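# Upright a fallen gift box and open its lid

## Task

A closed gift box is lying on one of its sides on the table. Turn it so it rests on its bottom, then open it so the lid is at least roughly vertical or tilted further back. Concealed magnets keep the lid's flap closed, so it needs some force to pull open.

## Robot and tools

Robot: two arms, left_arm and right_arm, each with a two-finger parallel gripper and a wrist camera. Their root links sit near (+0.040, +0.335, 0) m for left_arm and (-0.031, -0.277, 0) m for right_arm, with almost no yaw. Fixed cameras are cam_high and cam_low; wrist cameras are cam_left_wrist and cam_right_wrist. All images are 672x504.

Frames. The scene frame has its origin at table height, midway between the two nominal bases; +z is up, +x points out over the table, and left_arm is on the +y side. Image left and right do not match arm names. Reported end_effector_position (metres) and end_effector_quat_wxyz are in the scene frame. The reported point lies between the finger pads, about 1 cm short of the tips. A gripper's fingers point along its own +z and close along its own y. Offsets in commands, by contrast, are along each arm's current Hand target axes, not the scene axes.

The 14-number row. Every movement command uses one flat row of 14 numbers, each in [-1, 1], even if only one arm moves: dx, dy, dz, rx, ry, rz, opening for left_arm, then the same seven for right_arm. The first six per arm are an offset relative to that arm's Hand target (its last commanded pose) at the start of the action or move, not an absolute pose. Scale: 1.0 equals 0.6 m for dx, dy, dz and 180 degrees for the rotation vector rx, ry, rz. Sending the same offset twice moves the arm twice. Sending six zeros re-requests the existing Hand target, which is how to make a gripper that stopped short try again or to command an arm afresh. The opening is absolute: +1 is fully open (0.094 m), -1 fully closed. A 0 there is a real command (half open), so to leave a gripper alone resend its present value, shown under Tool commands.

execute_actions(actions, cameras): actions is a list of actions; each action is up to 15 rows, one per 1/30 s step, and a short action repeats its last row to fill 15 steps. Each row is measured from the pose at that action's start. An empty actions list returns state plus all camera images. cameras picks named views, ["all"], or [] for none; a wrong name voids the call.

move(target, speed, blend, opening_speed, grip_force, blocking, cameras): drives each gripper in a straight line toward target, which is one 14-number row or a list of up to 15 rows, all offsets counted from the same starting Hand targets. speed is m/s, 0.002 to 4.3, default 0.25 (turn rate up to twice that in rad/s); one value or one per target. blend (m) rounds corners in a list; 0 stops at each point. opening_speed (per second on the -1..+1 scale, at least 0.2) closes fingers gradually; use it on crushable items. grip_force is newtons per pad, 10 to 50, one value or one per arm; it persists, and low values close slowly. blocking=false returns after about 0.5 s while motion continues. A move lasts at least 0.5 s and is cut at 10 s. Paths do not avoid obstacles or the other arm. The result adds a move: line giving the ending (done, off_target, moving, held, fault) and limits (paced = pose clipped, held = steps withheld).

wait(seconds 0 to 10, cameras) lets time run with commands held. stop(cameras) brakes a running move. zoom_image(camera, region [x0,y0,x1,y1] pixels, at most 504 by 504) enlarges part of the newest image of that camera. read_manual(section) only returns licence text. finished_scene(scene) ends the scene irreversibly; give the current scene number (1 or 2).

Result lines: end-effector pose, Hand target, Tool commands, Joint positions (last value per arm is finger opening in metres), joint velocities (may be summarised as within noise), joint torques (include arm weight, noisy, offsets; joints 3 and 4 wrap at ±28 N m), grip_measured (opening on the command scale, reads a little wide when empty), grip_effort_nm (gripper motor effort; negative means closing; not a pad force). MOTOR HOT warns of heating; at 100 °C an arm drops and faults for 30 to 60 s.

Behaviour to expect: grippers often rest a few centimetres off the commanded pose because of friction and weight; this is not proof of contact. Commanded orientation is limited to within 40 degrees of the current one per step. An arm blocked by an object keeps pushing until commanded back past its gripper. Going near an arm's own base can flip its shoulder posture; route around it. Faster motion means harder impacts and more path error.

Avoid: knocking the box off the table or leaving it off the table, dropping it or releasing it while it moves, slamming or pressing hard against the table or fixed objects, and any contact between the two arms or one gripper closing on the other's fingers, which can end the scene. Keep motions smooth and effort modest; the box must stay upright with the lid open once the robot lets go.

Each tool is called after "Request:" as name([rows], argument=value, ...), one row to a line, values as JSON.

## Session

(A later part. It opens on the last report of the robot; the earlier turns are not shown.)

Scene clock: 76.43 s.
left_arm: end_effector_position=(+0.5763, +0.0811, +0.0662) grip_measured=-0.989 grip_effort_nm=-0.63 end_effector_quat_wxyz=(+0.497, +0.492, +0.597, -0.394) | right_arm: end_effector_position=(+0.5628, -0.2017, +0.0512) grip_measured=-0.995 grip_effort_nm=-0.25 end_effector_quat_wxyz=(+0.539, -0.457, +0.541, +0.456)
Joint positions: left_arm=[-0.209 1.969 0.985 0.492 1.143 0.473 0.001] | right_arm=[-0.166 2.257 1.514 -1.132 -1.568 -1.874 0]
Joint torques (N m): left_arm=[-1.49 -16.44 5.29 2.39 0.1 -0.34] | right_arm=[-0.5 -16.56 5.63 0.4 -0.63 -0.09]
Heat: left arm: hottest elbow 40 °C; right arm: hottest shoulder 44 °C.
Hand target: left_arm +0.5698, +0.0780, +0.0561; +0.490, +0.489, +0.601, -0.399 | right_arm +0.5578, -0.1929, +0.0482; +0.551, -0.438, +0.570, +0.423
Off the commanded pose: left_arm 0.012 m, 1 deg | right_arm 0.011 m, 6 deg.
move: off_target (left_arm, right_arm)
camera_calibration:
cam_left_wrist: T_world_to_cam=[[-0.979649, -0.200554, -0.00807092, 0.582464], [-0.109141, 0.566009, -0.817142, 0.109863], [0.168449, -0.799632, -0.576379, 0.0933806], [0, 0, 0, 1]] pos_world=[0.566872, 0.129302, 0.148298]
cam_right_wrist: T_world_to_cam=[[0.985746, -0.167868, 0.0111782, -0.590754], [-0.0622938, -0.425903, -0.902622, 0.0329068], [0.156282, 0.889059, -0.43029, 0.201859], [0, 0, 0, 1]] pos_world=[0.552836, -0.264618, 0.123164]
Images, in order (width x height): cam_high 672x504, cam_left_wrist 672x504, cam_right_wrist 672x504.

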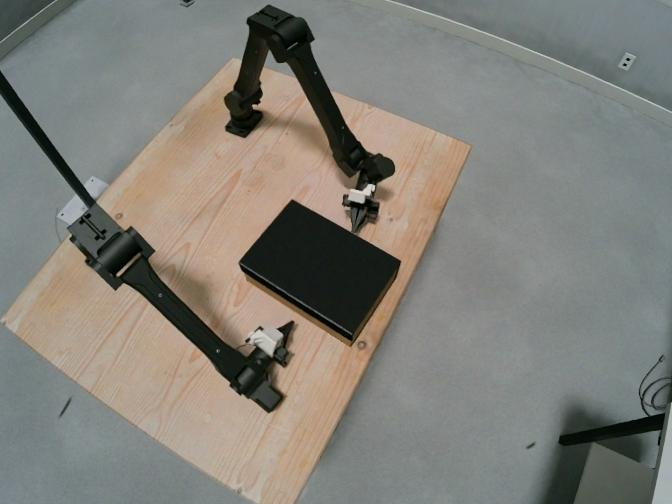

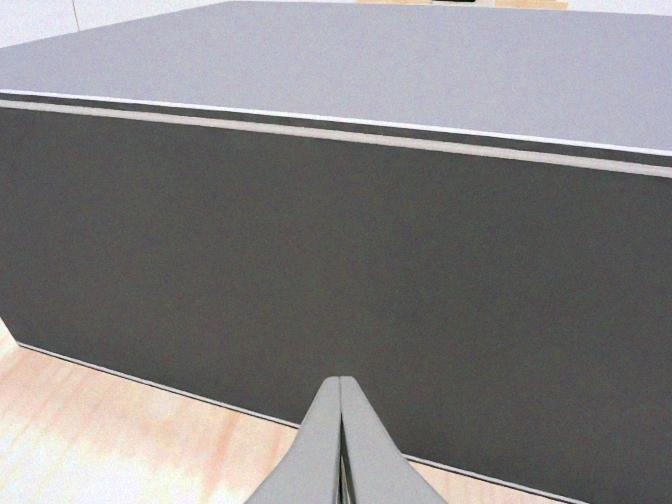

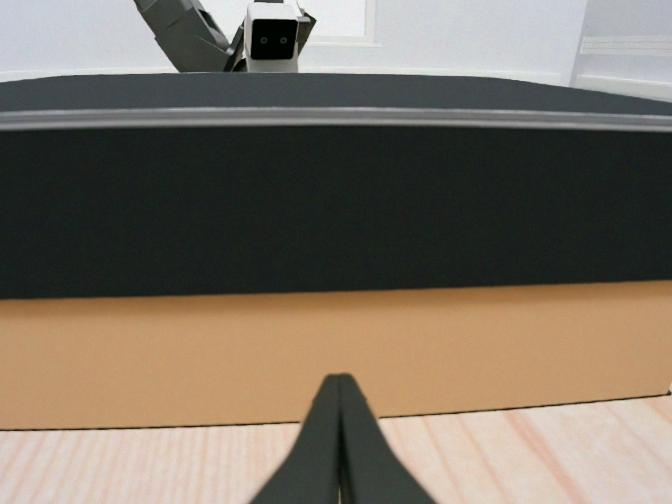

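Request:
move([
  [0.0125,-0.0075,0.0392,0,0,0,-1, 0.0128,0.0108,0.0407,0,0,0,-1],
  [-0.0058,-0.0265,0.1288,0,0,0,-1, 0.0095,0.035,0.1308,0,0,0,-1],
], speed=[0.12,0.08], blend=[0.003,0], cameras=["cam_high","cam_left_wrist","cam_right_wrist"])

Scene clock: 79.40 s.
left_arm: end_effector_position=(+0.5874, +0.0513, +0.0605) grip_measured=-0.989 grip_effort_nm=-0.63 end_effector_quat_wxyz=(+0.512, +0.466, +0.619, -0.370) | right_arm: end_effector_position=(+0.5581, -0.1679, +0.0520) grip_measured=-0.995 grip_effort_nm=-0.25 end_effector_quat_wxyz=(+0.528, -0.472, +0.526, +0.471)
Joint positions: left_arm=[-0.276 1.998 0.985 0.633 1 0.343 0.001] | right_arm=[-0.109 2.257 1.514 -1.128 -1.573 -1.874 0]
Joint torques (N m): left_arm=[-8 -14.04 7.95 2.37 0.52 -0.31] | right_arm=[5.01 -13.92 9.17 0.32 -0.82 0]
Heat: left arm: hottest elbow 39 °C; right arm: hottest shoulder 44 °C.
Hand target: left_arm +0.5698, +0.0000, +0.0439; +0.490, +0.489, +0.601, -0.399 | right_arm +0.5577, -0.1118, +0.0398; +0.551, -0.438, +0.570, +0.424
Off the commanded pose: left_arm 0.057 m, 5 deg | right_arm 0.057 m, 9 deg.
joint sent to its limit (right arm) — joint 5 (wrist yaw), lower limit. The joint targets are off in position and orientation.
move: off_target (left_arm, right_arm)
camera_calibration:
cam_left_wrist: T_world_to_cam=[[-0.957998, -0.286693, -0.00688332, 0.57893], [-0.161003, 0.557551, -0.81438, 0.154014], [0.237315, -0.779066, -0.580291, 0.0230479], [0, 0, 0, 1]] pos_world=[0.573941, 0.0980606, 0.142785]
cam_right_wrist: T_world_to_cam=[[0.993512, -0.112732, 0.0150086, -0.575648], [-0.0345346, -0.424792, -0.904632, 0.0324268], [0.108357, 0.898245, -0.425929, 0.200961], [0, 0, 0, 1]] pos_world=[0.551257, -0.231632, 0.123569]
Images, in order (width x height): cam_high 672x504, cam_left_wrist 672x504, cam_right_wrist 672x504.

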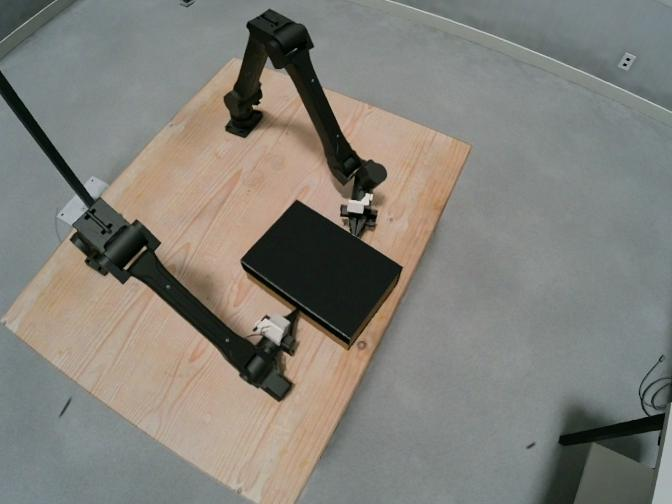

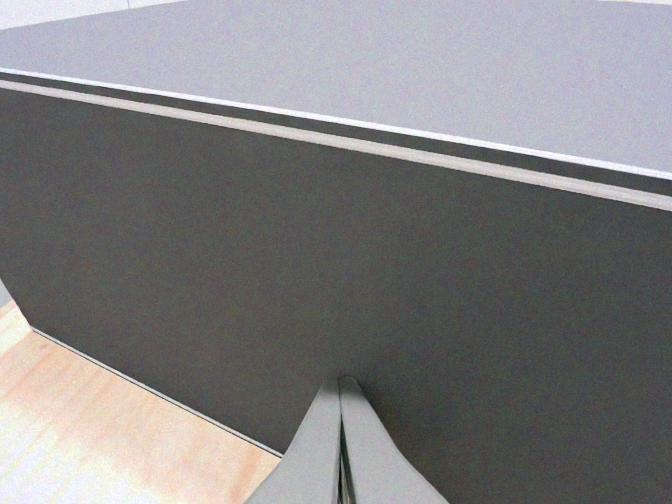

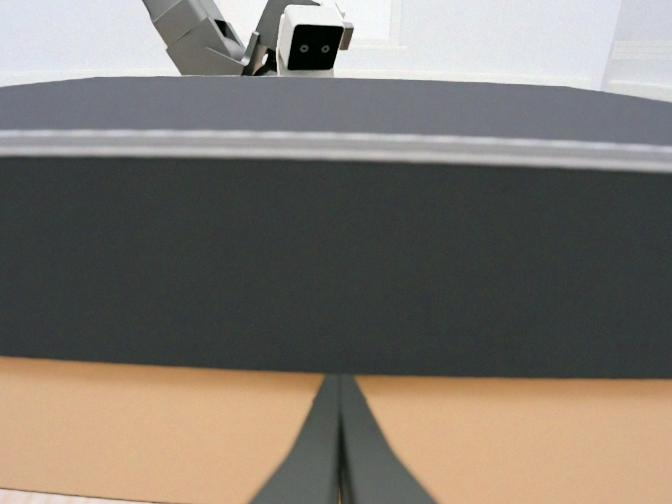

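Request:
zoom_image(camera="cam_right_wrist", region=[270, 320, 410, 460])

Request:
zoom_image(camera="cam_high", region=[230, 190, 420, 360])

Scaled by 3.600 from the camera's 672x504 image, which has a finer 960x720 frame.

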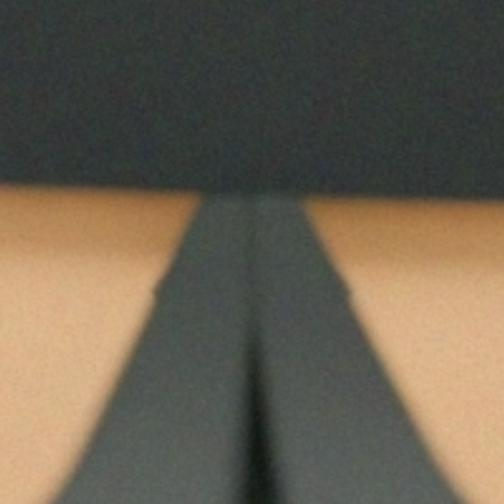

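Scaled by 2.653 from the camera's 672x504 image, which has a finer 960x720 frame.

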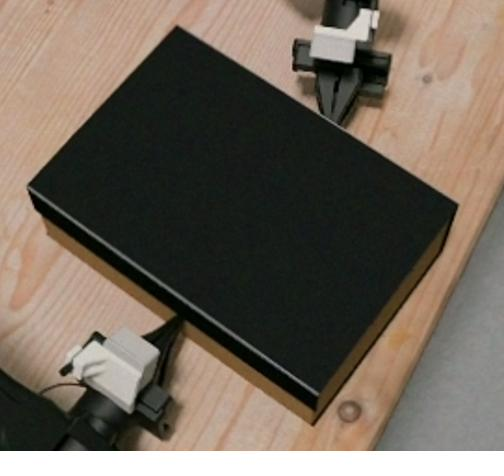

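Request:
move([
  [0.0173,0.018,-0.0848,0,0,0,-1, 0.0218,-0.0228,-0.0845,0,0,0,-1],
  [0,0,0,0,0,0,-1, 0.0188,0,0.0007,0,0,0,-1],
], speed=[0.15,0.1], blend=[0,0], cameras=["cam_right_wrist"])

Request:
zoom_image(camera="cam_right_wrist", region=[270, 320, 410, 460])

Scene clock: 86.07 s.
left_arm: end_effector_position=(+0.5873, +0.0517, +0.0579) grip_measured=-0.989 grip_effort_nm=-0.63 end_effector_quat_wxyz=(+0.511, +0.465, +0.621, -0.371) | right_arm: end_effector_position=(+0.5602, -0.1680, +0.0511) grip_measured=-0.995 grip_effort_nm=-0.25 end_effector_quat_wxyz=(+0.533, -0.474, +0.522, +0.468)
Joint positions: left_arm=[-0.275 2.002 0.985 0.631 0.999 0.343 0.001] | right_arm=[-0.108 2.261 1.518 -1.115 -1.578 -1.875 0]
Joint torques (N m): left_arm=[-8.06 -14.1 7.99 2.45 0.56 -0.3] | right_arm=[4.95 -12.86 8.96 0.18 -0.61 -0.07]
Heat: left arm: hottest elbow 39 °C; right arm: hottest shoulder 44 °C.
Hand target: left_arm +0.5698, -0.0001, +0.0439; +0.490, +0.489, +0.601, -0.399 | right_arm +0.5577, -0.1119, +0.0284; +0.551, -0.438, +0.570, +0.423
Off the commanded pose: left_arm 0.056 m, 5 deg | right_arm 0.061 m, 9 deg.
joint sent to its limit (right arm) — joint 5 (wrist yaw), lower limit. The joint targets are off in position and orientation.
move: off_target (left_arm, right_arm)
camera_calibration:
cam_right_wrist: T_world_to_cam=[[0.993061, -0.113948, 0.0290742, -0.578419], [-0.0218746, -0.421903, -0.906377, 0.0252024], [0.115546, 0.899452, -0.421468, 0.196289], [0, 0, 0, 1]] pos_world=[0.552276, -0.231829, 0.12239]
Images, in order (width x height): cam_right_wrist 672x504.

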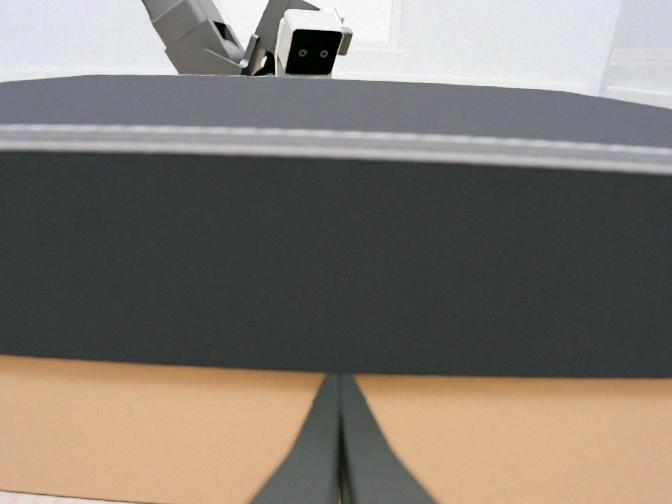

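Scaled by 3.600 from the camera's 672x504 image, which has a finer 960x720 frame.

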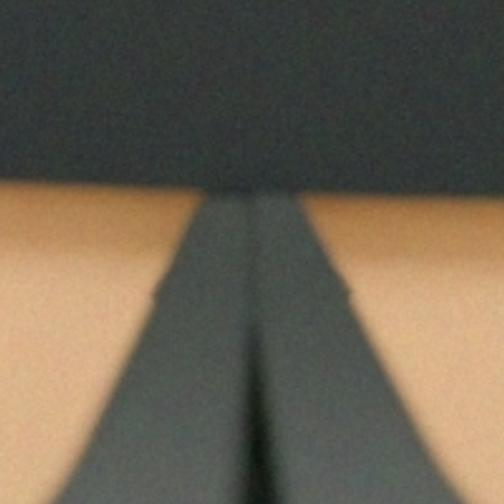

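Request:
move([
  [0.0173,0.018,-0.0848,0,0,0,-1, -0.0717,-0.024,-0.174,0.0836,-0.0218,0,-1],
  [0.0173,0.018,-0.0848,0,0,0,-1, -0.0203,-0.0202,-0.1128,0.0002,-0.0221,0,-1],
], speed=[0.2,0.15], blend=[0,0], cameras=["cam_right_wrist","cam_high"])

Scene clock: 91.33 s.
left_arm: end_effector_position=(+0.5712, +0.0483, +0.0571) grip_measured=-0.989 grip_effort_nm=-0.63 end_effector_quat_wxyz=(+0.499, +0.492, +0.594, -0.396) | right_arm: end_effector_position=(+0.5444, -0.1853, +0.0542) grip_measured=-0.995 grip_effort_nm=-0.25 end_effector_quat_wxyz=(+0.535, -0.457, +0.536, +0.466)
Joint positions: left_arm=[-0.273 2.004 0.985 0.599 1.092 0.398 0.001] | right_arm=[-0.142 2.224 1.451 -1.115 -1.578 -1.876 0]
Joint torques (N m): left_arm=[-0.56 -16.32 5.91 1.51 0.32 -0.08] | right_arm=[-0.67 -13.39 9.17 0.4 -0.59 -0.13]
Heat: left arm: hottest elbow 39 °C; right arm: hottest shoulder 44 °C.
Hand target: left_arm +0.5698, +0.0530, +0.0441; +0.490, +0.489, +0.601, -0.399 | right_arm +0.5521, -0.1799, +0.0430; +0.571, -0.423, +0.551, +0.438
Off the commanded pose: left_arm 0.014 m, 1 deg | right_arm 0.015 m, 7 deg.
joint sent to its limit (right arm) — joint 5 (wrist yaw), lower limit. The joint targets are off in orientation, not in position.
move: off_target (left_arm, right_arm)
camera_calibration:
cam_right_wrist: T_world_to_cam=[[0.989051, -0.147577, 0.000429351, -0.567283], [-0.0618606, -0.417224, -0.906696, 0.0430497], [0.133986, 0.896741, -0.421785, 0.204537], [0, 0, 0, 1]] pos_world=[0.53633, -0.249173, 0.125547]
Images, in order (width x height): cam_high 672x504, cam_right_wrist 672x504.

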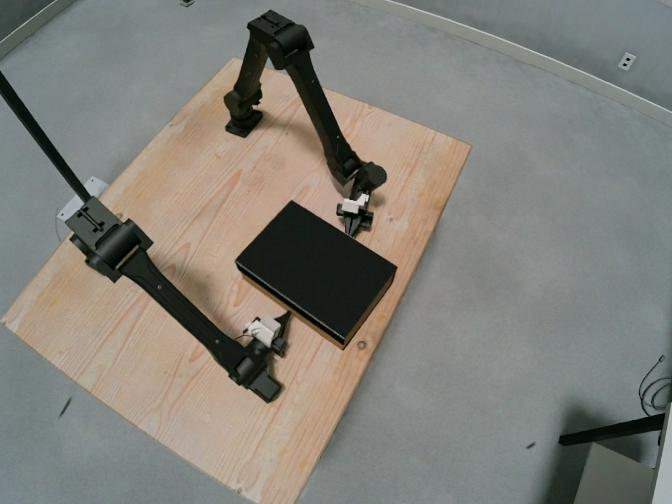

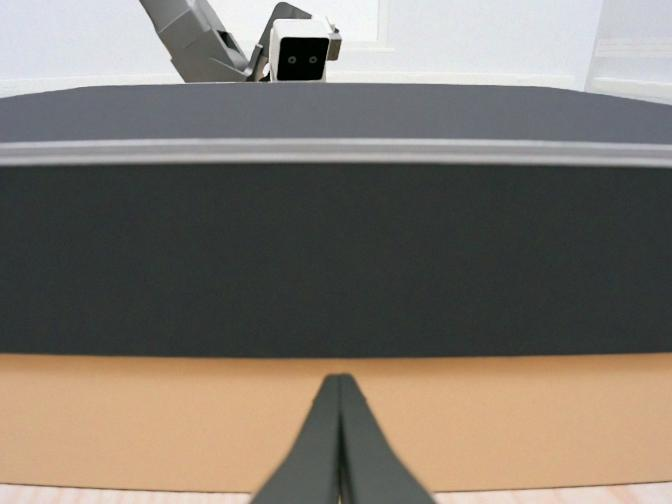

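Request:
move([
  [0,0,0,0,0,0,-1, -0.0823,0.0418,-0.1122,0.1945,0.0109,-0.0033,-1],
  [0,0,0,0,0,0,-1, -0.0003,0.0012,-0.009,0.0389,-0.0054,-0.0018,-1],
], speed=[0.4,0.25], blend=[0,0], cameras=["cam_right_wrist"])

Scene clock: 95.23 s.
left_arm: end_effector_position=(+0.5712, +0.0483, +0.0571) grip_measured=-0.989 grip_effort_nm=-0.63 end_effector_quat_wxyz=(+0.499, +0.492, +0.593, -0.396) | right_arm: end_effector_position=(+0.5425, -0.1861, +0.0540) grip_measured=-0.995 grip_effort_nm=-0.25 end_effector_quat_wxyz=(+0.542, -0.464, +0.530, +0.458)
Joint positions: left_arm=[-0.273 2.004 0.985 0.599 1.092 0.399 0.001] | right_arm=[-0.144 2.22 1.442 -1.107 -1.578 -1.902 0]
Joint torques (N m): left_arm=[-0.67 -16.26 5.97 1.51 0.34 -0.08] | right_arm=[-1.14 -13.33 9.17 -0.08 -0.59 -0.02]
Heat: left arm: hottest elbow 38 °C; right arm: hottest shoulder 44 °C.
Hand target: left_arm +0.5698, +0.0530, +0.0441; +0.490, +0.489, +0.601, -0.399 | right_arm +0.5499, -0.1850, +0.0430; +0.601, -0.385, +0.571, +0.406
Off the commanded pose: left_arm 0.014 m, 1 deg | right_arm 0.013 m, 14 deg.
joint sent to its limit (right arm) — joint 5 (wrist yaw), lower limit. The joint targets are off in orientation, not in position.
move: off_target (left_arm, right_arm)
camera_calibration:
cam_right_wrist: T_world_to_cam=[[0.988318, -0.149672, 0.0287277, -0.567018], [-0.0373422, -0.420569, -0.906492, 0.0284412], [0.147759, 0.89483, -0.421245, 0.197553], [0, 0, 0, 1]] pos_world=[0.532267, -0.249682, 0.125289]
Images, in order (width x height): cam_right_wrist 672x504.

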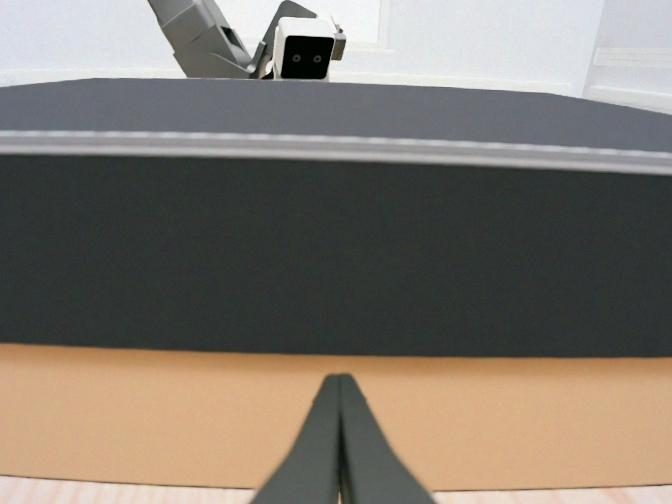

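Request:
move([
  [0,0,0,0,0,0,-1, -0.15,-0.0035,-0.0897,-0.038,0.2109,-0.0109,-1],
  [0,0,0,0,0,0,-1, -0.1518,0.0368,-0.1238,0.1553,0.098,0.0163,-1],
  [0,0,0,0,0,0,-1, -0.1007,0.0088,-0.1063,0.0722,0,-0.0038,-1],
  [0,0,0,0,0,0,-1, -0.0035,0.0013,-0.0057,-0.0111,0,0.0006,-1],
], speed=[0.4,0.4,0.4,0.25], blend=[0,0,0,0], cameras=["cam_right_wrist","cam_high"])

Scene clock: 104.10 s.
left_arm: end_effector_position=(+0.5712, +0.0483, +0.0571) grip_measured=-0.989 grip_effort_nm=-0.63 end_effector_quat_wxyz=(+0.499, +0.492, +0.593, -0.396) | right_arm: end_effector_position=(+0.5421, -0.1916, +0.0502) grip_measured=-0.995 grip_effort_nm=-0.25 end_effector_quat_wxyz=(+0.594, -0.392, +0.569, +0.413)
Joint positions: left_arm=[-0.273 2.004 0.985 0.599 1.092 0.399 0.001] | right_arm=[-0.147 2.246 1.034 1.431 -1.355 0.218 0]
Joint torques (N m): left_arm=[-0.21 -16.32 6 1.55 0.35 -0.11] | right_arm=[-0.85 -12.28 6.98 2.3 0.27 0.14]
Heat: left arm: hottest elbow 38 °C; right arm: hottest shoulder 44 °C.
Hand target: left_arm +0.5698, +0.0530, +0.0441; +0.490, +0.489, +0.601, -0.399 | right_arm +0.5480, -0.1880, +0.0449; +0.594, -0.395, +0.564, +0.416
Off the commanded pose: left_arm 0.014 m, 1 deg | right_arm 0.009 m, 1 deg.
move: off_target (left_arm)
camera_calibration:
cam_right_wrist: T_world_to_cam=[[0.935401, -0.353513, 0.00730764, -0.57664], [-0.129906, -0.36281, -0.922764, 0.0847164], [0.32886, 0.862205, -0.385296, 0.0946517], [0, 0, 0, 1]] pos_world=[0.519267, -0.254723, 0.118856]
Images, in order (width x height): cam_high 672x504, cam_right_wrist 672x504.

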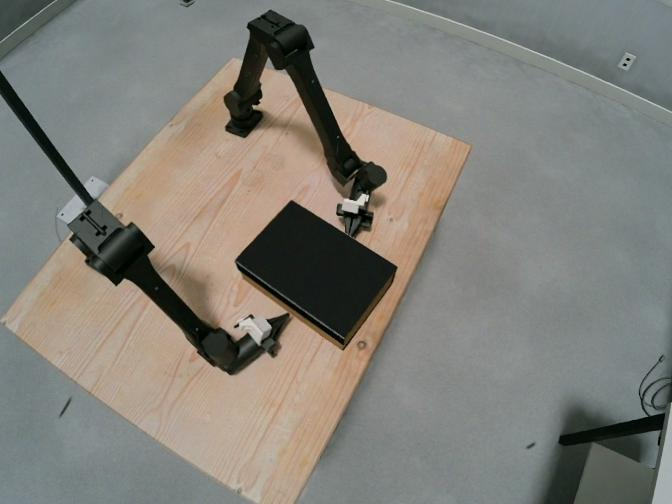

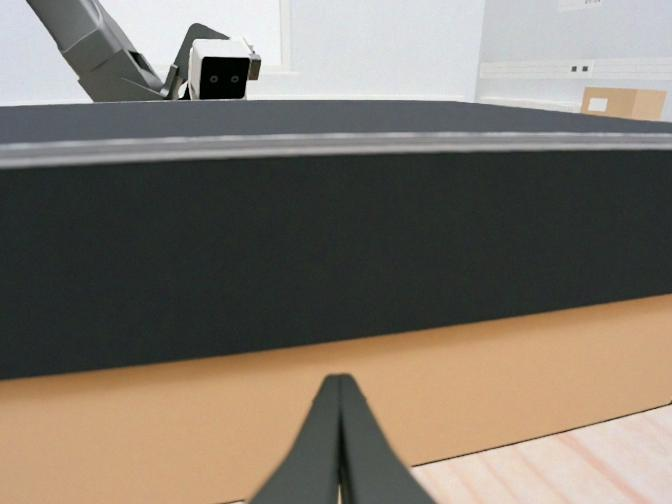

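Request:
move([
  [0,0,0,0,0,0,-1, 0.0178,-0.0035,-0.0103,0,0.0167,0,-1],
  [-0.0173,-0.018,0.0848,0,0,0,-1, 0.0228,0.0313,0.085,0,0.0167,0,-1],
], speed=[0.15,0.1], blend=[0,0], cameras=["cam_right_wrist","cam_high"])

Request:
zoom_image(camera="cam_right_wrist", region=[240, 300, 440, 500])

Scene clock: 107.50 s.
left_arm: end_effector_position=(+0.5809, +0.0410, +0.0554) grip_measured=-0.989 grip_effort_nm=-0.63 end_effector_quat_wxyz=(+0.505, +0.470, +0.618, -0.378) | right_arm: end_effector_position=(+0.5562, -0.1797, +0.0301) grip_measured=-0.995 grip_effort_nm=-0.24 end_effector_quat_wxyz=(+0.594, -0.378, +0.597, +0.386)
Joint positions: left_arm=[-0.295 2.006 0.985 0.631 1.002 0.342 0.001] | right_arm=[-0.115 2.237 1.028 1.217 -1.258 0.02 0]
Joint torques (N m): left_arm=[-6.53 -14.74 8.21 2.54 0.4 -0.31] | right_arm=[3.96 -15.21 4.56 1.1 -0.01 -0.2]
Heat: left arm: hottest elbow 38 °C; right arm: hottest shoulder 44 °C.
Hand target: left_arm +0.5698, +0.0000, +0.0439; +0.490, +0.489, +0.601, -0.399 | right_arm +0.5480, -0.1329, +0.0339; +0.579, -0.406, +0.579, +0.406
Off the commanded pose: left_arm 0.044 m, 4 deg | right_arm 0.048 m, 5 deg.
move: off_target (left_arm, right_arm)
camera_calibration:
cam_right_wrist: T_world_to_cam=[[0.908629, -0.417604, 0.0000611215, -0.581927], [-0.177556, -0.386462, -0.905053, 0.0940451], [0.377978, 0.822347, -0.425298, 0.0387861], [0, 0, 0, 1]] pos_world=[0.530794, -0.238566, 0.101647]
Images, in order (width x height): cam_high 672x504, cam_right_wrist 672x504.

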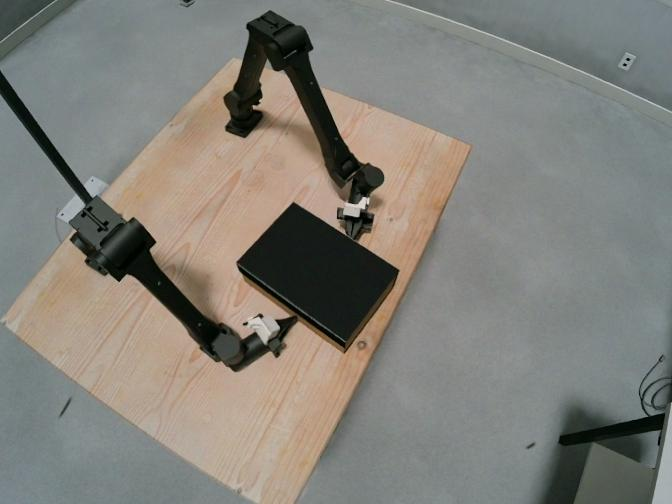

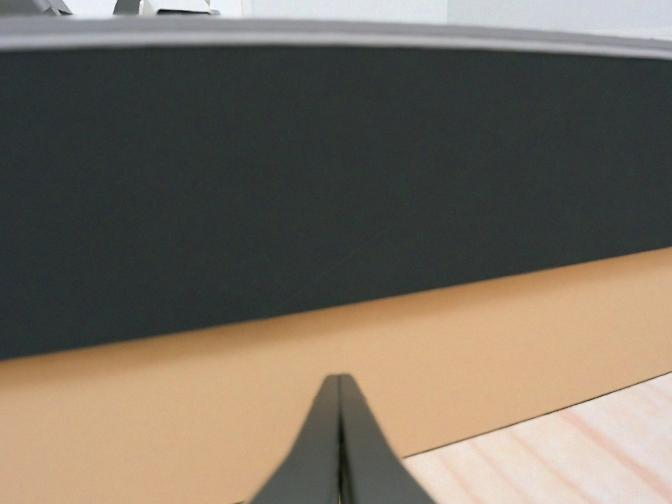

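Scaled by 2.520 from the camera's 672x504 image, which has a finer 960x720 frame.

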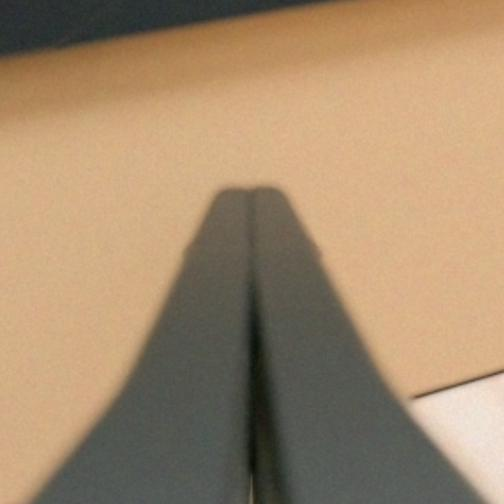

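Request:
move([
  [0.0065,0.0068,-0.032,0,0,0,-1, -0.03,-0.0114,-0.0313,0,0,0,-1],
  [0.0065,0.0068,-0.032,0,0,0,-1, -0.1083,-0.0114,-0.0313,0,0,0,-1],
], speed=[0.1,0.06], blend=[0.005,0], cameras=["all"])

Request:
zoom_image(camera="cam_right_wrist", region=[240, 300, 440, 500])

Scene clock: 109.83 s.
left_arm: end_effector_position=(+0.5782, +0.0427, +0.0551) grip_measured=-0.989 grip_effort_nm=-0.62 end_effector_quat_wxyz=(+0.502, +0.474, +0.612, -0.386) | right_arm: end_effector_position=(+0.5507, -0.1773, +0.0818) grip_measured=-0.995 grip_effort_nm=-0.25 end_effector_quat_wxyz=(+0.579, -0.382, +0.598, +0.402)
Joint positions: left_arm=[-0.289 2.009 0.985 0.631 1.028 0.345 0.001] | right_arm=[-0.115 2.094 0.999 1.073 -1.293 0.017 0]
Joint torques (N m): left_arm=[-3.84 -15.56 7.42 1.92 0.64 -0.07] | right_arm=[1.49 -16.09 6.01 1.37 -0.06 -0.14]
Heat: left arm: hottest elbow 37 °C; right arm: hottest shoulder 44 °C.
Hand target: left_arm +0.5698, +0.0201, +0.0440; +0.490, +0.489, +0.602, -0.399 | right_arm +0.5479, -0.1529, +0.0987; +0.579, -0.406, +0.579, +0.406
Off the commanded pose: left_arm 0.027 m, 3 deg | right_arm 0.030 m, 3 deg.
move: off_target (left_arm, right_arm)
camera_calibration:
cam_left_wrist: T_world_to_cam=[[-0.968576, -0.248593, 0.00790891, 0.571422], [-0.15002, 0.558558, -0.815786, 0.146634], [0.198381, -0.791337, -0.578299, 0.0383369], [0, 0, 0, 1]] pos_world=[0.567858, 0.0904856, 0.137273]
cam_right_wrist: T_world_to_cam=[[0.922194, -0.385744, -0.0275668, -0.575415], [-0.190169, -0.390257, -0.900853, 0.146693], [0.336741, 0.836003, -0.433249, 0.0866052], [0, 0, 0, 1]] pos_world=[0.529377, -0.237117, 0.153808]

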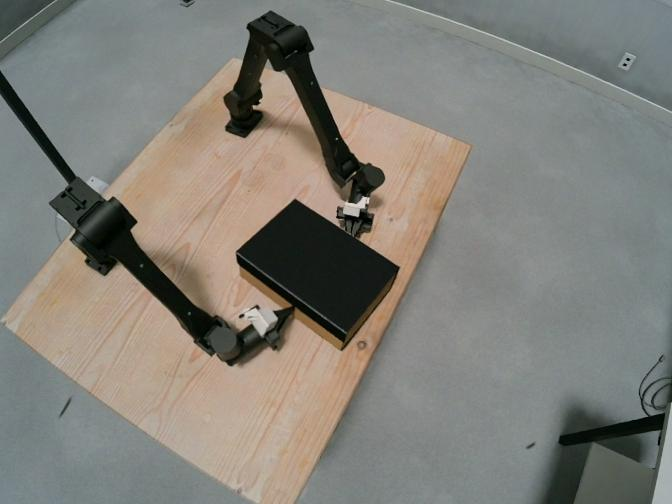

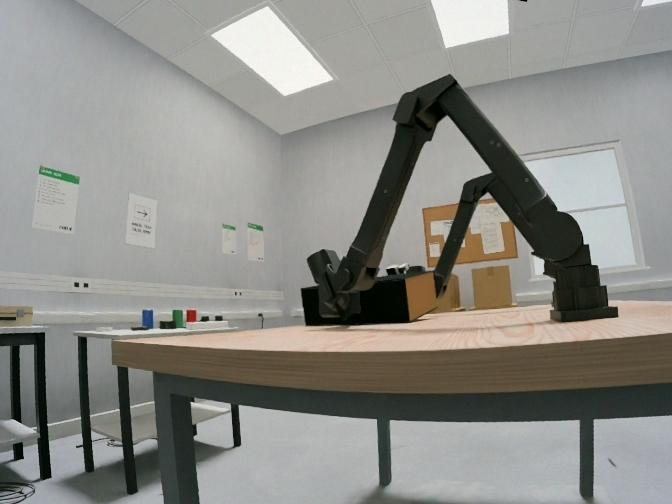

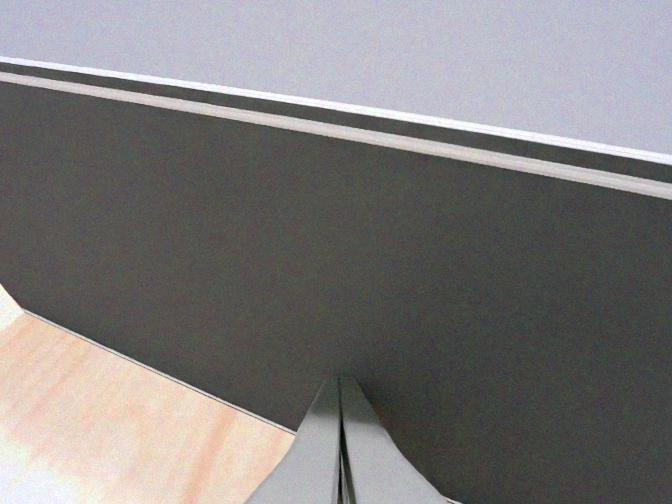

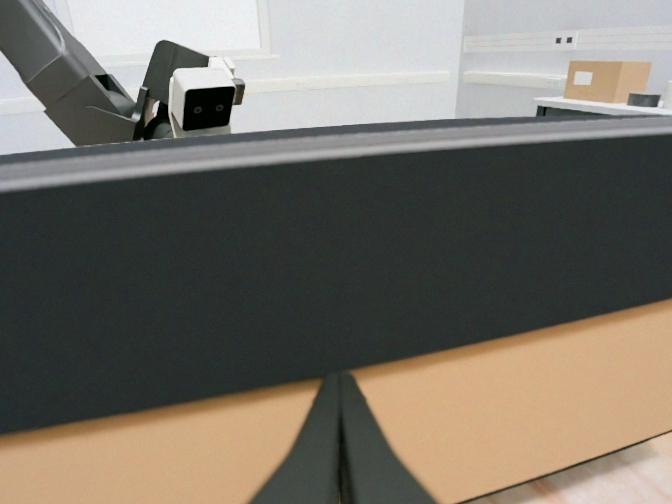

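Scaled by 2.520 from the camera's 672x504 image, which has a finer 960x720 frame.

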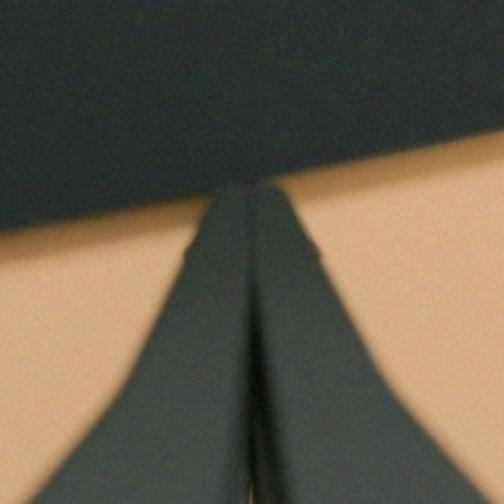

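Request:
zoom_image(camera="cam_low", region=[290, 250, 470, 340])

Request:
zoom_image(camera="cam_high", region=[225, 190, 415, 360])

Scaled by 2.800 from the camera's 672x504 image, which has a finer 960x720 frame.

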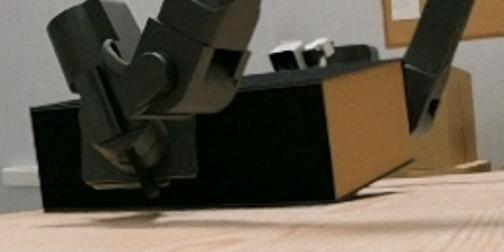

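Scaled by 2.653 from the camera's 672x504 image, which has a finer 960x720 frame.

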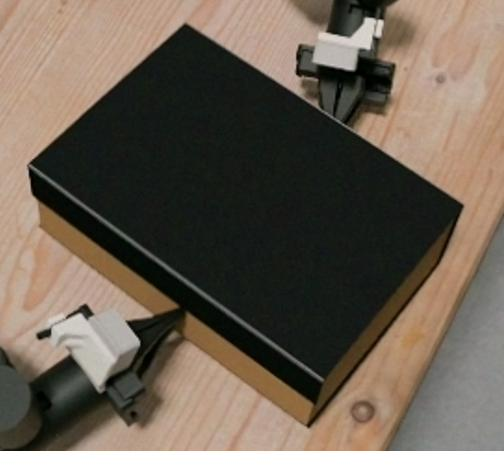

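Request:
move([
  [0,0,0,0,0,0,-1, 0.11,-0.0023,-0.0063,0,0,0,-1],
  [0,0.017,-0.0833,0,0,0,-1, 0.1,-0.025,-0.1417,0,0,0,-1],
  [0,0.017,-0.0833,0,0,0,-1, 0.0062,-0.0295,-0.1437,0.0175,0.0349,0.4988,0.7],
], speed=[0.08,0.2,0.5], blend=[0,0.02,0], cameras=["all"])

Scene clock: 123.73 s.
left_arm: end_effector_position=(+0.5729, +0.0670, +0.0506) grip_measured=-0.989 grip_effort_nm=-0.63 end_effector_quat_wxyz=(+0.490, +0.487, +0.602, -0.400) | right_arm: end_effector_position=(+0.5192, -0.2352, +0.0733) grip_measured=+0.698 grip_effort_nm=0.12 end_effector_quat_wxyz=(+0.081, +0.139, +0.731, +0.663)
Joint positions: left_arm=[-0.237 2.006 0.985 0.544 1.123 0.432 0.001] | right_arm=[-0.239 1.976 1.087 -0.127 -1.444 0.624 0.08]
Joint torques (N m): left_arm=[-0.97 -19.37 5.22 1.51 0.32 -0.09] | right_arm=[-1.49 -15.09 10.36 0.8 -0.45 -0.21]
Heat: left arm: hottest elbow 37 °C; right arm: hottest shoulder 45 °C.
Hand target: left_arm +0.5699, +0.0701, +0.0540; +0.490, +0.488, +0.602, -0.399 | right_arm +0.5351, -0.2400, +0.0950; +0.104, +0.116, +0.734, +0.661
Off the commanded pose: left_arm 0.006 m, 0 deg | right_arm 0.027 m, 4 deg.
move: off_target (right_arm); target 3's new opening was sent with right_arm's hand 0.028 m and 4 deg from that target
camera_calibration:
cam_left_wrist: T_world_to_cam=[[-0.979952, -0.198621, 0.015626, 0.575039], [-0.12753, 0.565075, -0.815123, 0.115271], [0.153071, -0.800774, -0.579076, 0.0826941], [0, 0, 0, 1]] pos_world=[0.565553, 0.115298, 0.132861]
cam_right_wrist: T_world_to_cam=[[-0.0847749, -0.0869454, -0.992599, 0.0947784], [-0.987468, -0.125755, 0.095352, 0.513633], [-0.133115, 0.988244, -0.075195, 0.395454], [0, 0, 0, 1]] pos_world=[0.567872, -0.317973, 0.0748373]

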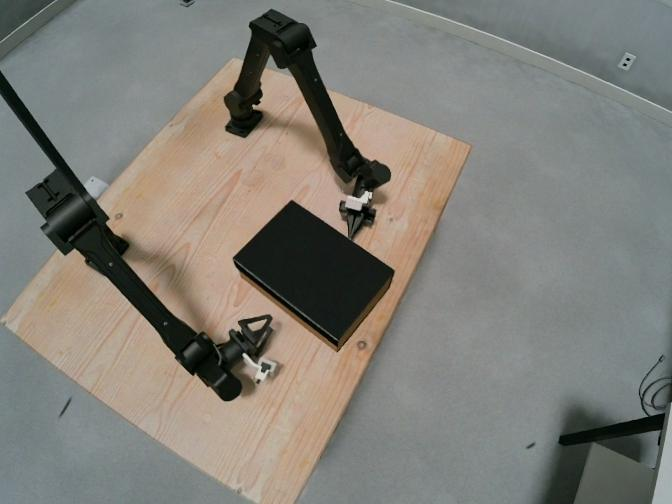

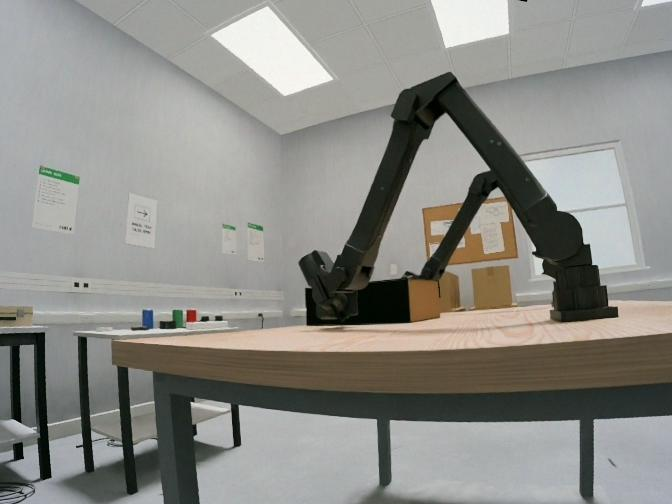

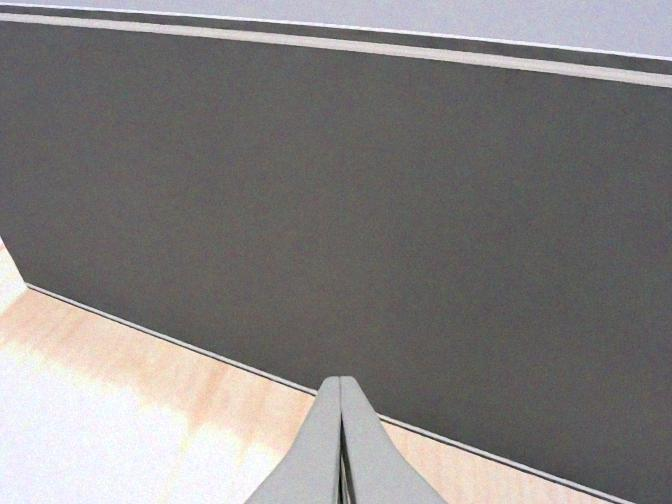

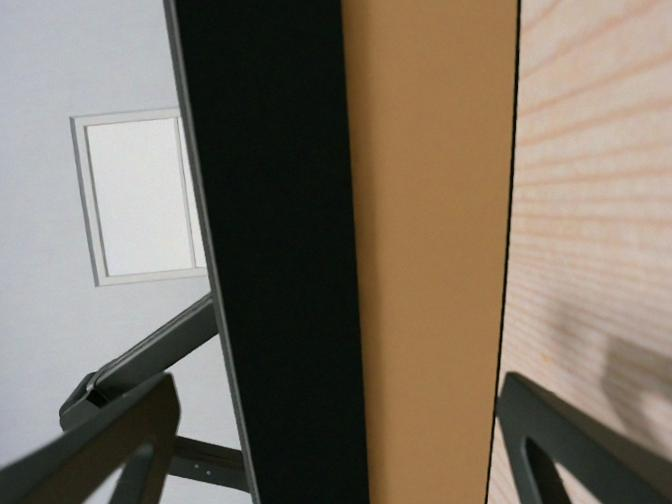

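Request:
move([
  [0,0,0,0,0,0,-1, 0,0.0249,-0.0026,0,0,0,0.7],
  [0,0,0,0,0,0,-1, 0.0033,0.0361,0.1043,0,0,0,0.7],
], speed=[0.15,0.1], blend=[0,0], cameras=["cam_right_wrist","cam_high","cam_low"])

Scene clock: 129.27 s.
left_arm: end_effector_position=(+0.5729, +0.0670, +0.0506) grip_measured=-0.989 grip_effort_nm=-0.63 end_effector_quat_wxyz=(+0.490, +0.487, +0.602, -0.400) | right_arm: end_effector_position=(+0.5533, -0.1833, +0.1106) grip_measured=+0.698 grip_effort_nm=0.11 end_effector_quat_wxyz=(+0.106, +0.118, +0.735, +0.659)
Joint positions: left_arm=[-0.237 2.006 0.985 0.544 1.123 0.432 0.001] | right_arm=[-0.129 1.946 1.081 0.333 -1.355 1.048 0.08]
Joint torques (N m): left_arm=[-0.67 -19.14 5.34 1.47 0.32 -0.1] | right_arm=[-0.73 -13.51 7.36 2.44 -0.12 -0.03]
Heat: left arm: hottest elbow 37 °C; right arm: hottest shoulder 44 °C.
Hand target: left_arm +0.5699, +0.0701, +0.0540; +0.490, +0.488, +0.602, -0.399 | right_arm +0.5531, -0.1780, +0.1101; +0.105, +0.116, +0.734, +0.661
Off the commanded pose: left_arm 0.005 m, 0 deg | right_arm 0.005 m, 0 deg.
move: done
camera_calibration:
cam_right_wrist: T_world_to_cam=[[-0.0225536, -0.108385, -0.993853, 0.10105], [-0.991938, -0.121572, 0.0357682, 0.560075], [-0.124701, 0.986647, -0.10477, 0.349812], [0, 0, 0, 1]] pos_world=[0.601461, -0.2661, 0.117046]
Images, in order (width x height): cam_high 672x504, cam_low 672x504, cam_right_wrist 672x504.

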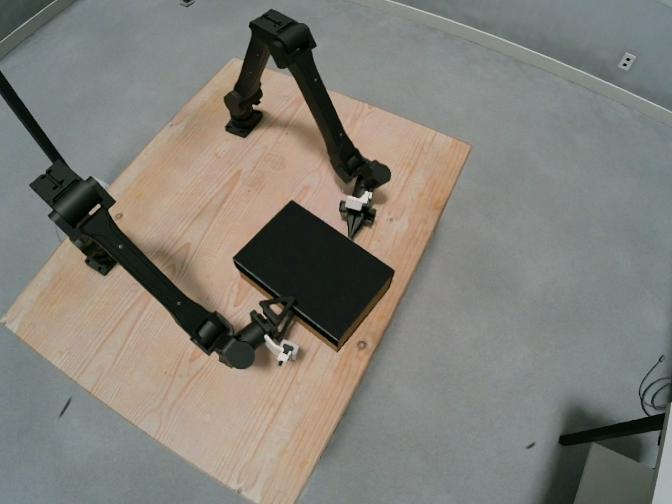

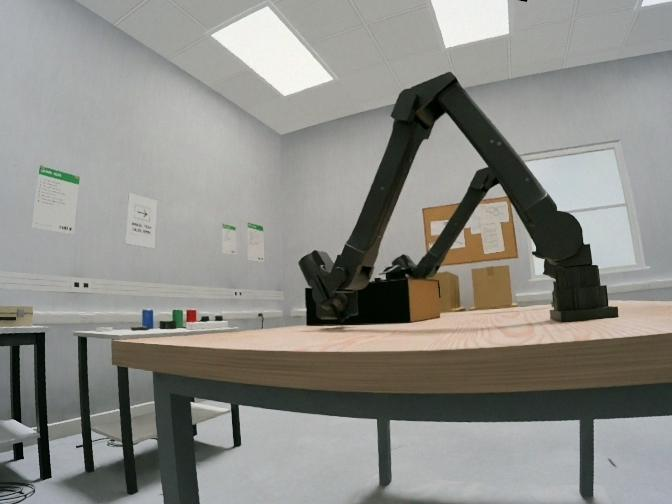

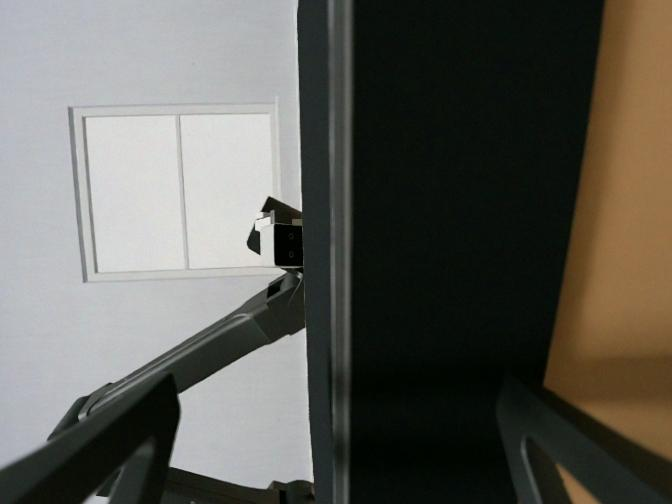

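Request:
move([
  [0,0,0,0,0,0,-1, -0.002,-0.0097,-0.0314,0,0,0,0.7],
  [0,0,0,0,0,0,-1, -0.002,-0.0437,-0.0283,0,0,0,0.7],
], speed=[0.15,0.1], blend=[0.005,0], cameras=["cam_right_wrist"])

Scene clock: 130.87 s.
left_arm: end_effector_position=(+0.5729, +0.0670, +0.0506) grip_measured=-0.989 grip_effort_nm=-0.63 end_effector_quat_wxyz=(+0.490, +0.487, +0.602, -0.400) | right_arm: end_effector_position=(+0.5480, -0.1896, +0.0926) grip_measured=+0.698 grip_effort_nm=0.11 end_effector_quat_wxyz=(+0.102, +0.112, +0.734, +0.662)
Joint positions: left_arm=[-0.237 2.006 0.985 0.544 1.123 0.432 0.001] | right_arm=[-0.143 1.98 1.076 0.326 -1.382 0.999 0.08]
Joint torques (N m): left_arm=[-0.5 -19.6 5.2 1.51 0.32 -0.07] | right_arm=[-2.26 -12.92 7.2 1.42 -0.3 -0.25]
Heat: left arm: hottest shoulder 36 °C; right arm: hottest shoulder 44 °C.
Hand target: left_arm +0.5699, +0.0701, +0.0540; +0.490, +0.488, +0.602, -0.399 | right_arm +0.5482, -0.1970, +0.0858; +0.104, +0.116, +0.734, +0.661
Off the commanded pose: left_arm 0.005 m, 0 deg | right_arm 0.010 m, 1 deg.
move: done
camera_calibration:
cam_right_wrist: T_world_to_cam=[[-0.0179182, -0.103072, -0.994512, 0.0808881], [-0.990243, -0.13565, 0.0319001, 0.551513], [-0.138194, 0.985381, -0.0996359, 0.360227], [0, 0, 0, 1]] pos_world=[0.597363, -0.27181, 0.0987424]
Images, in order (width x height): cam_right_wrist 672x504.

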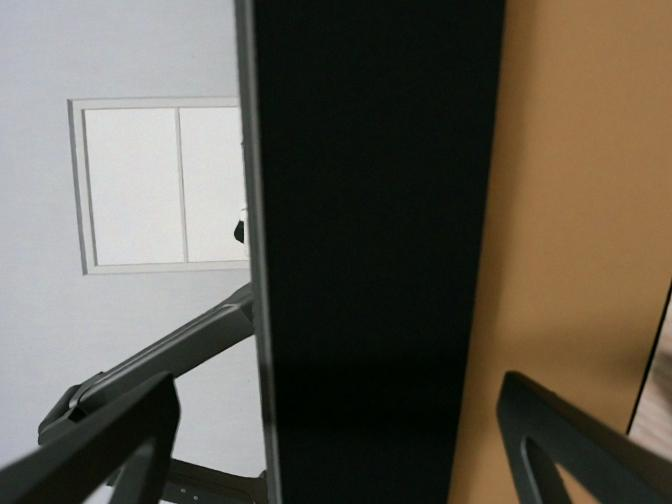

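Request:
move([
  [0,0,0,0,0,0,-1, 0.0065,-0.0078,0.0375,0,0,0,0.7],
  [0,0,0,0,0,0,-1, 0.0065,-0.0078,0.0375,0,0,0,-0.05],
], speed=[0.1,0.1], blend=[0,0], grip_force=[50,35], cameras=["cam_right_wrist","cam_high"])

Scene clock: 134.63 s.
left_arm: end_effector_position=(+0.5729, +0.0670, +0.0506) grip_measured=-0.989 grip_effort_nm=-0.63 end_effector_quat_wxyz=(+0.490, +0.487, +0.602, -0.400) | right_arm: end_effector_position=(+0.5525, -0.1828, +0.0855) grip_measured=+0.077 grip_effort_nm=-0.69 end_effector_quat_wxyz=(+0.113, +0.116, +0.734, +0.659)
Joint positions: left_arm=[-0.237 2.006 0.985 0.544 1.123 0.432 0.001] | right_arm=[-0.128 1.999 1.065 0.435 -1.348 1.068 0.051]
Joint torques (N m): left_arm=[-0.67 -19.19 5.27 1.51 0.35 -0.1] | right_arm=[-0.44 -12.81 6.97 2.35 -0.18 0.01]
Heat: left arm: hottest shoulder 36 °C; right arm: hottest shoulder 44 °C.
Hand target: left_arm +0.5699, +0.0701, +0.0540; +0.490, +0.488, +0.602, -0.399 | right_arm +0.5513, -0.1751, +0.0787; +0.105, +0.116, +0.734, +0.661
Off the commanded pose: left_arm 0.005 m, 0 deg | right_arm 0.010 m, 1 deg.
grip_force (N): 50, 35
move: done; target 2's new opening was sent with right_arm's hand 0.012 m and 1 deg from that target
camera_calibration:
cam_right_wrist: T_world_to_cam=[[-0.010323, -0.109289, -0.993956, 0.0692037], [-0.993122, -0.114819, 0.0229391, 0.563299], [-0.116632, 0.987356, -0.107352, 0.342463], [0, 0, 0, 1]] pos_world=[0.600081, -0.265892, 0.092628]
Images, in order (width x height): cam_high 672x504, cam_right_wrist 672x504.

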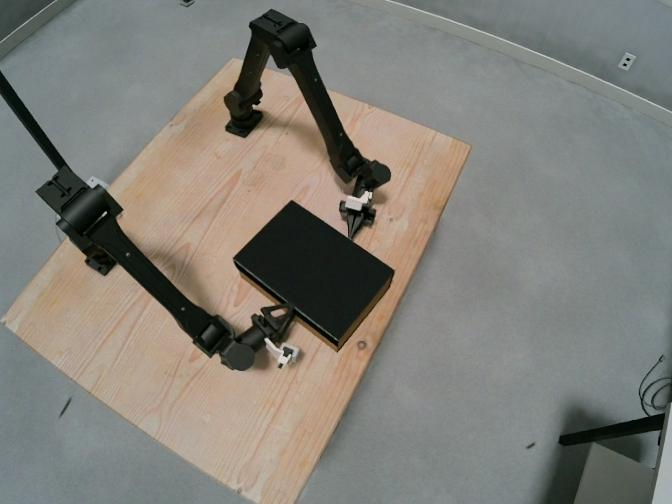

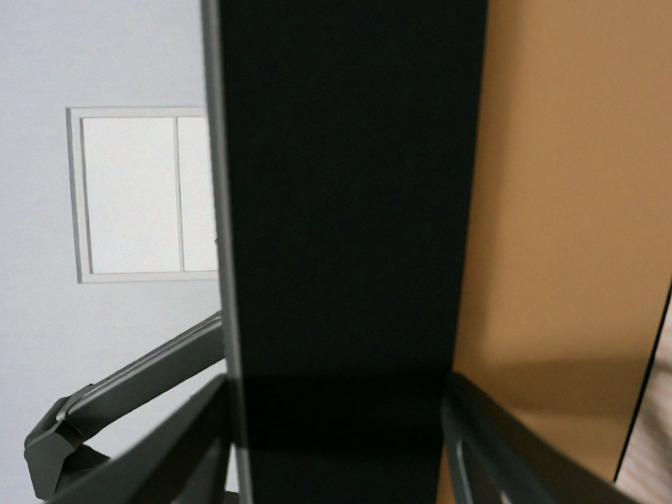

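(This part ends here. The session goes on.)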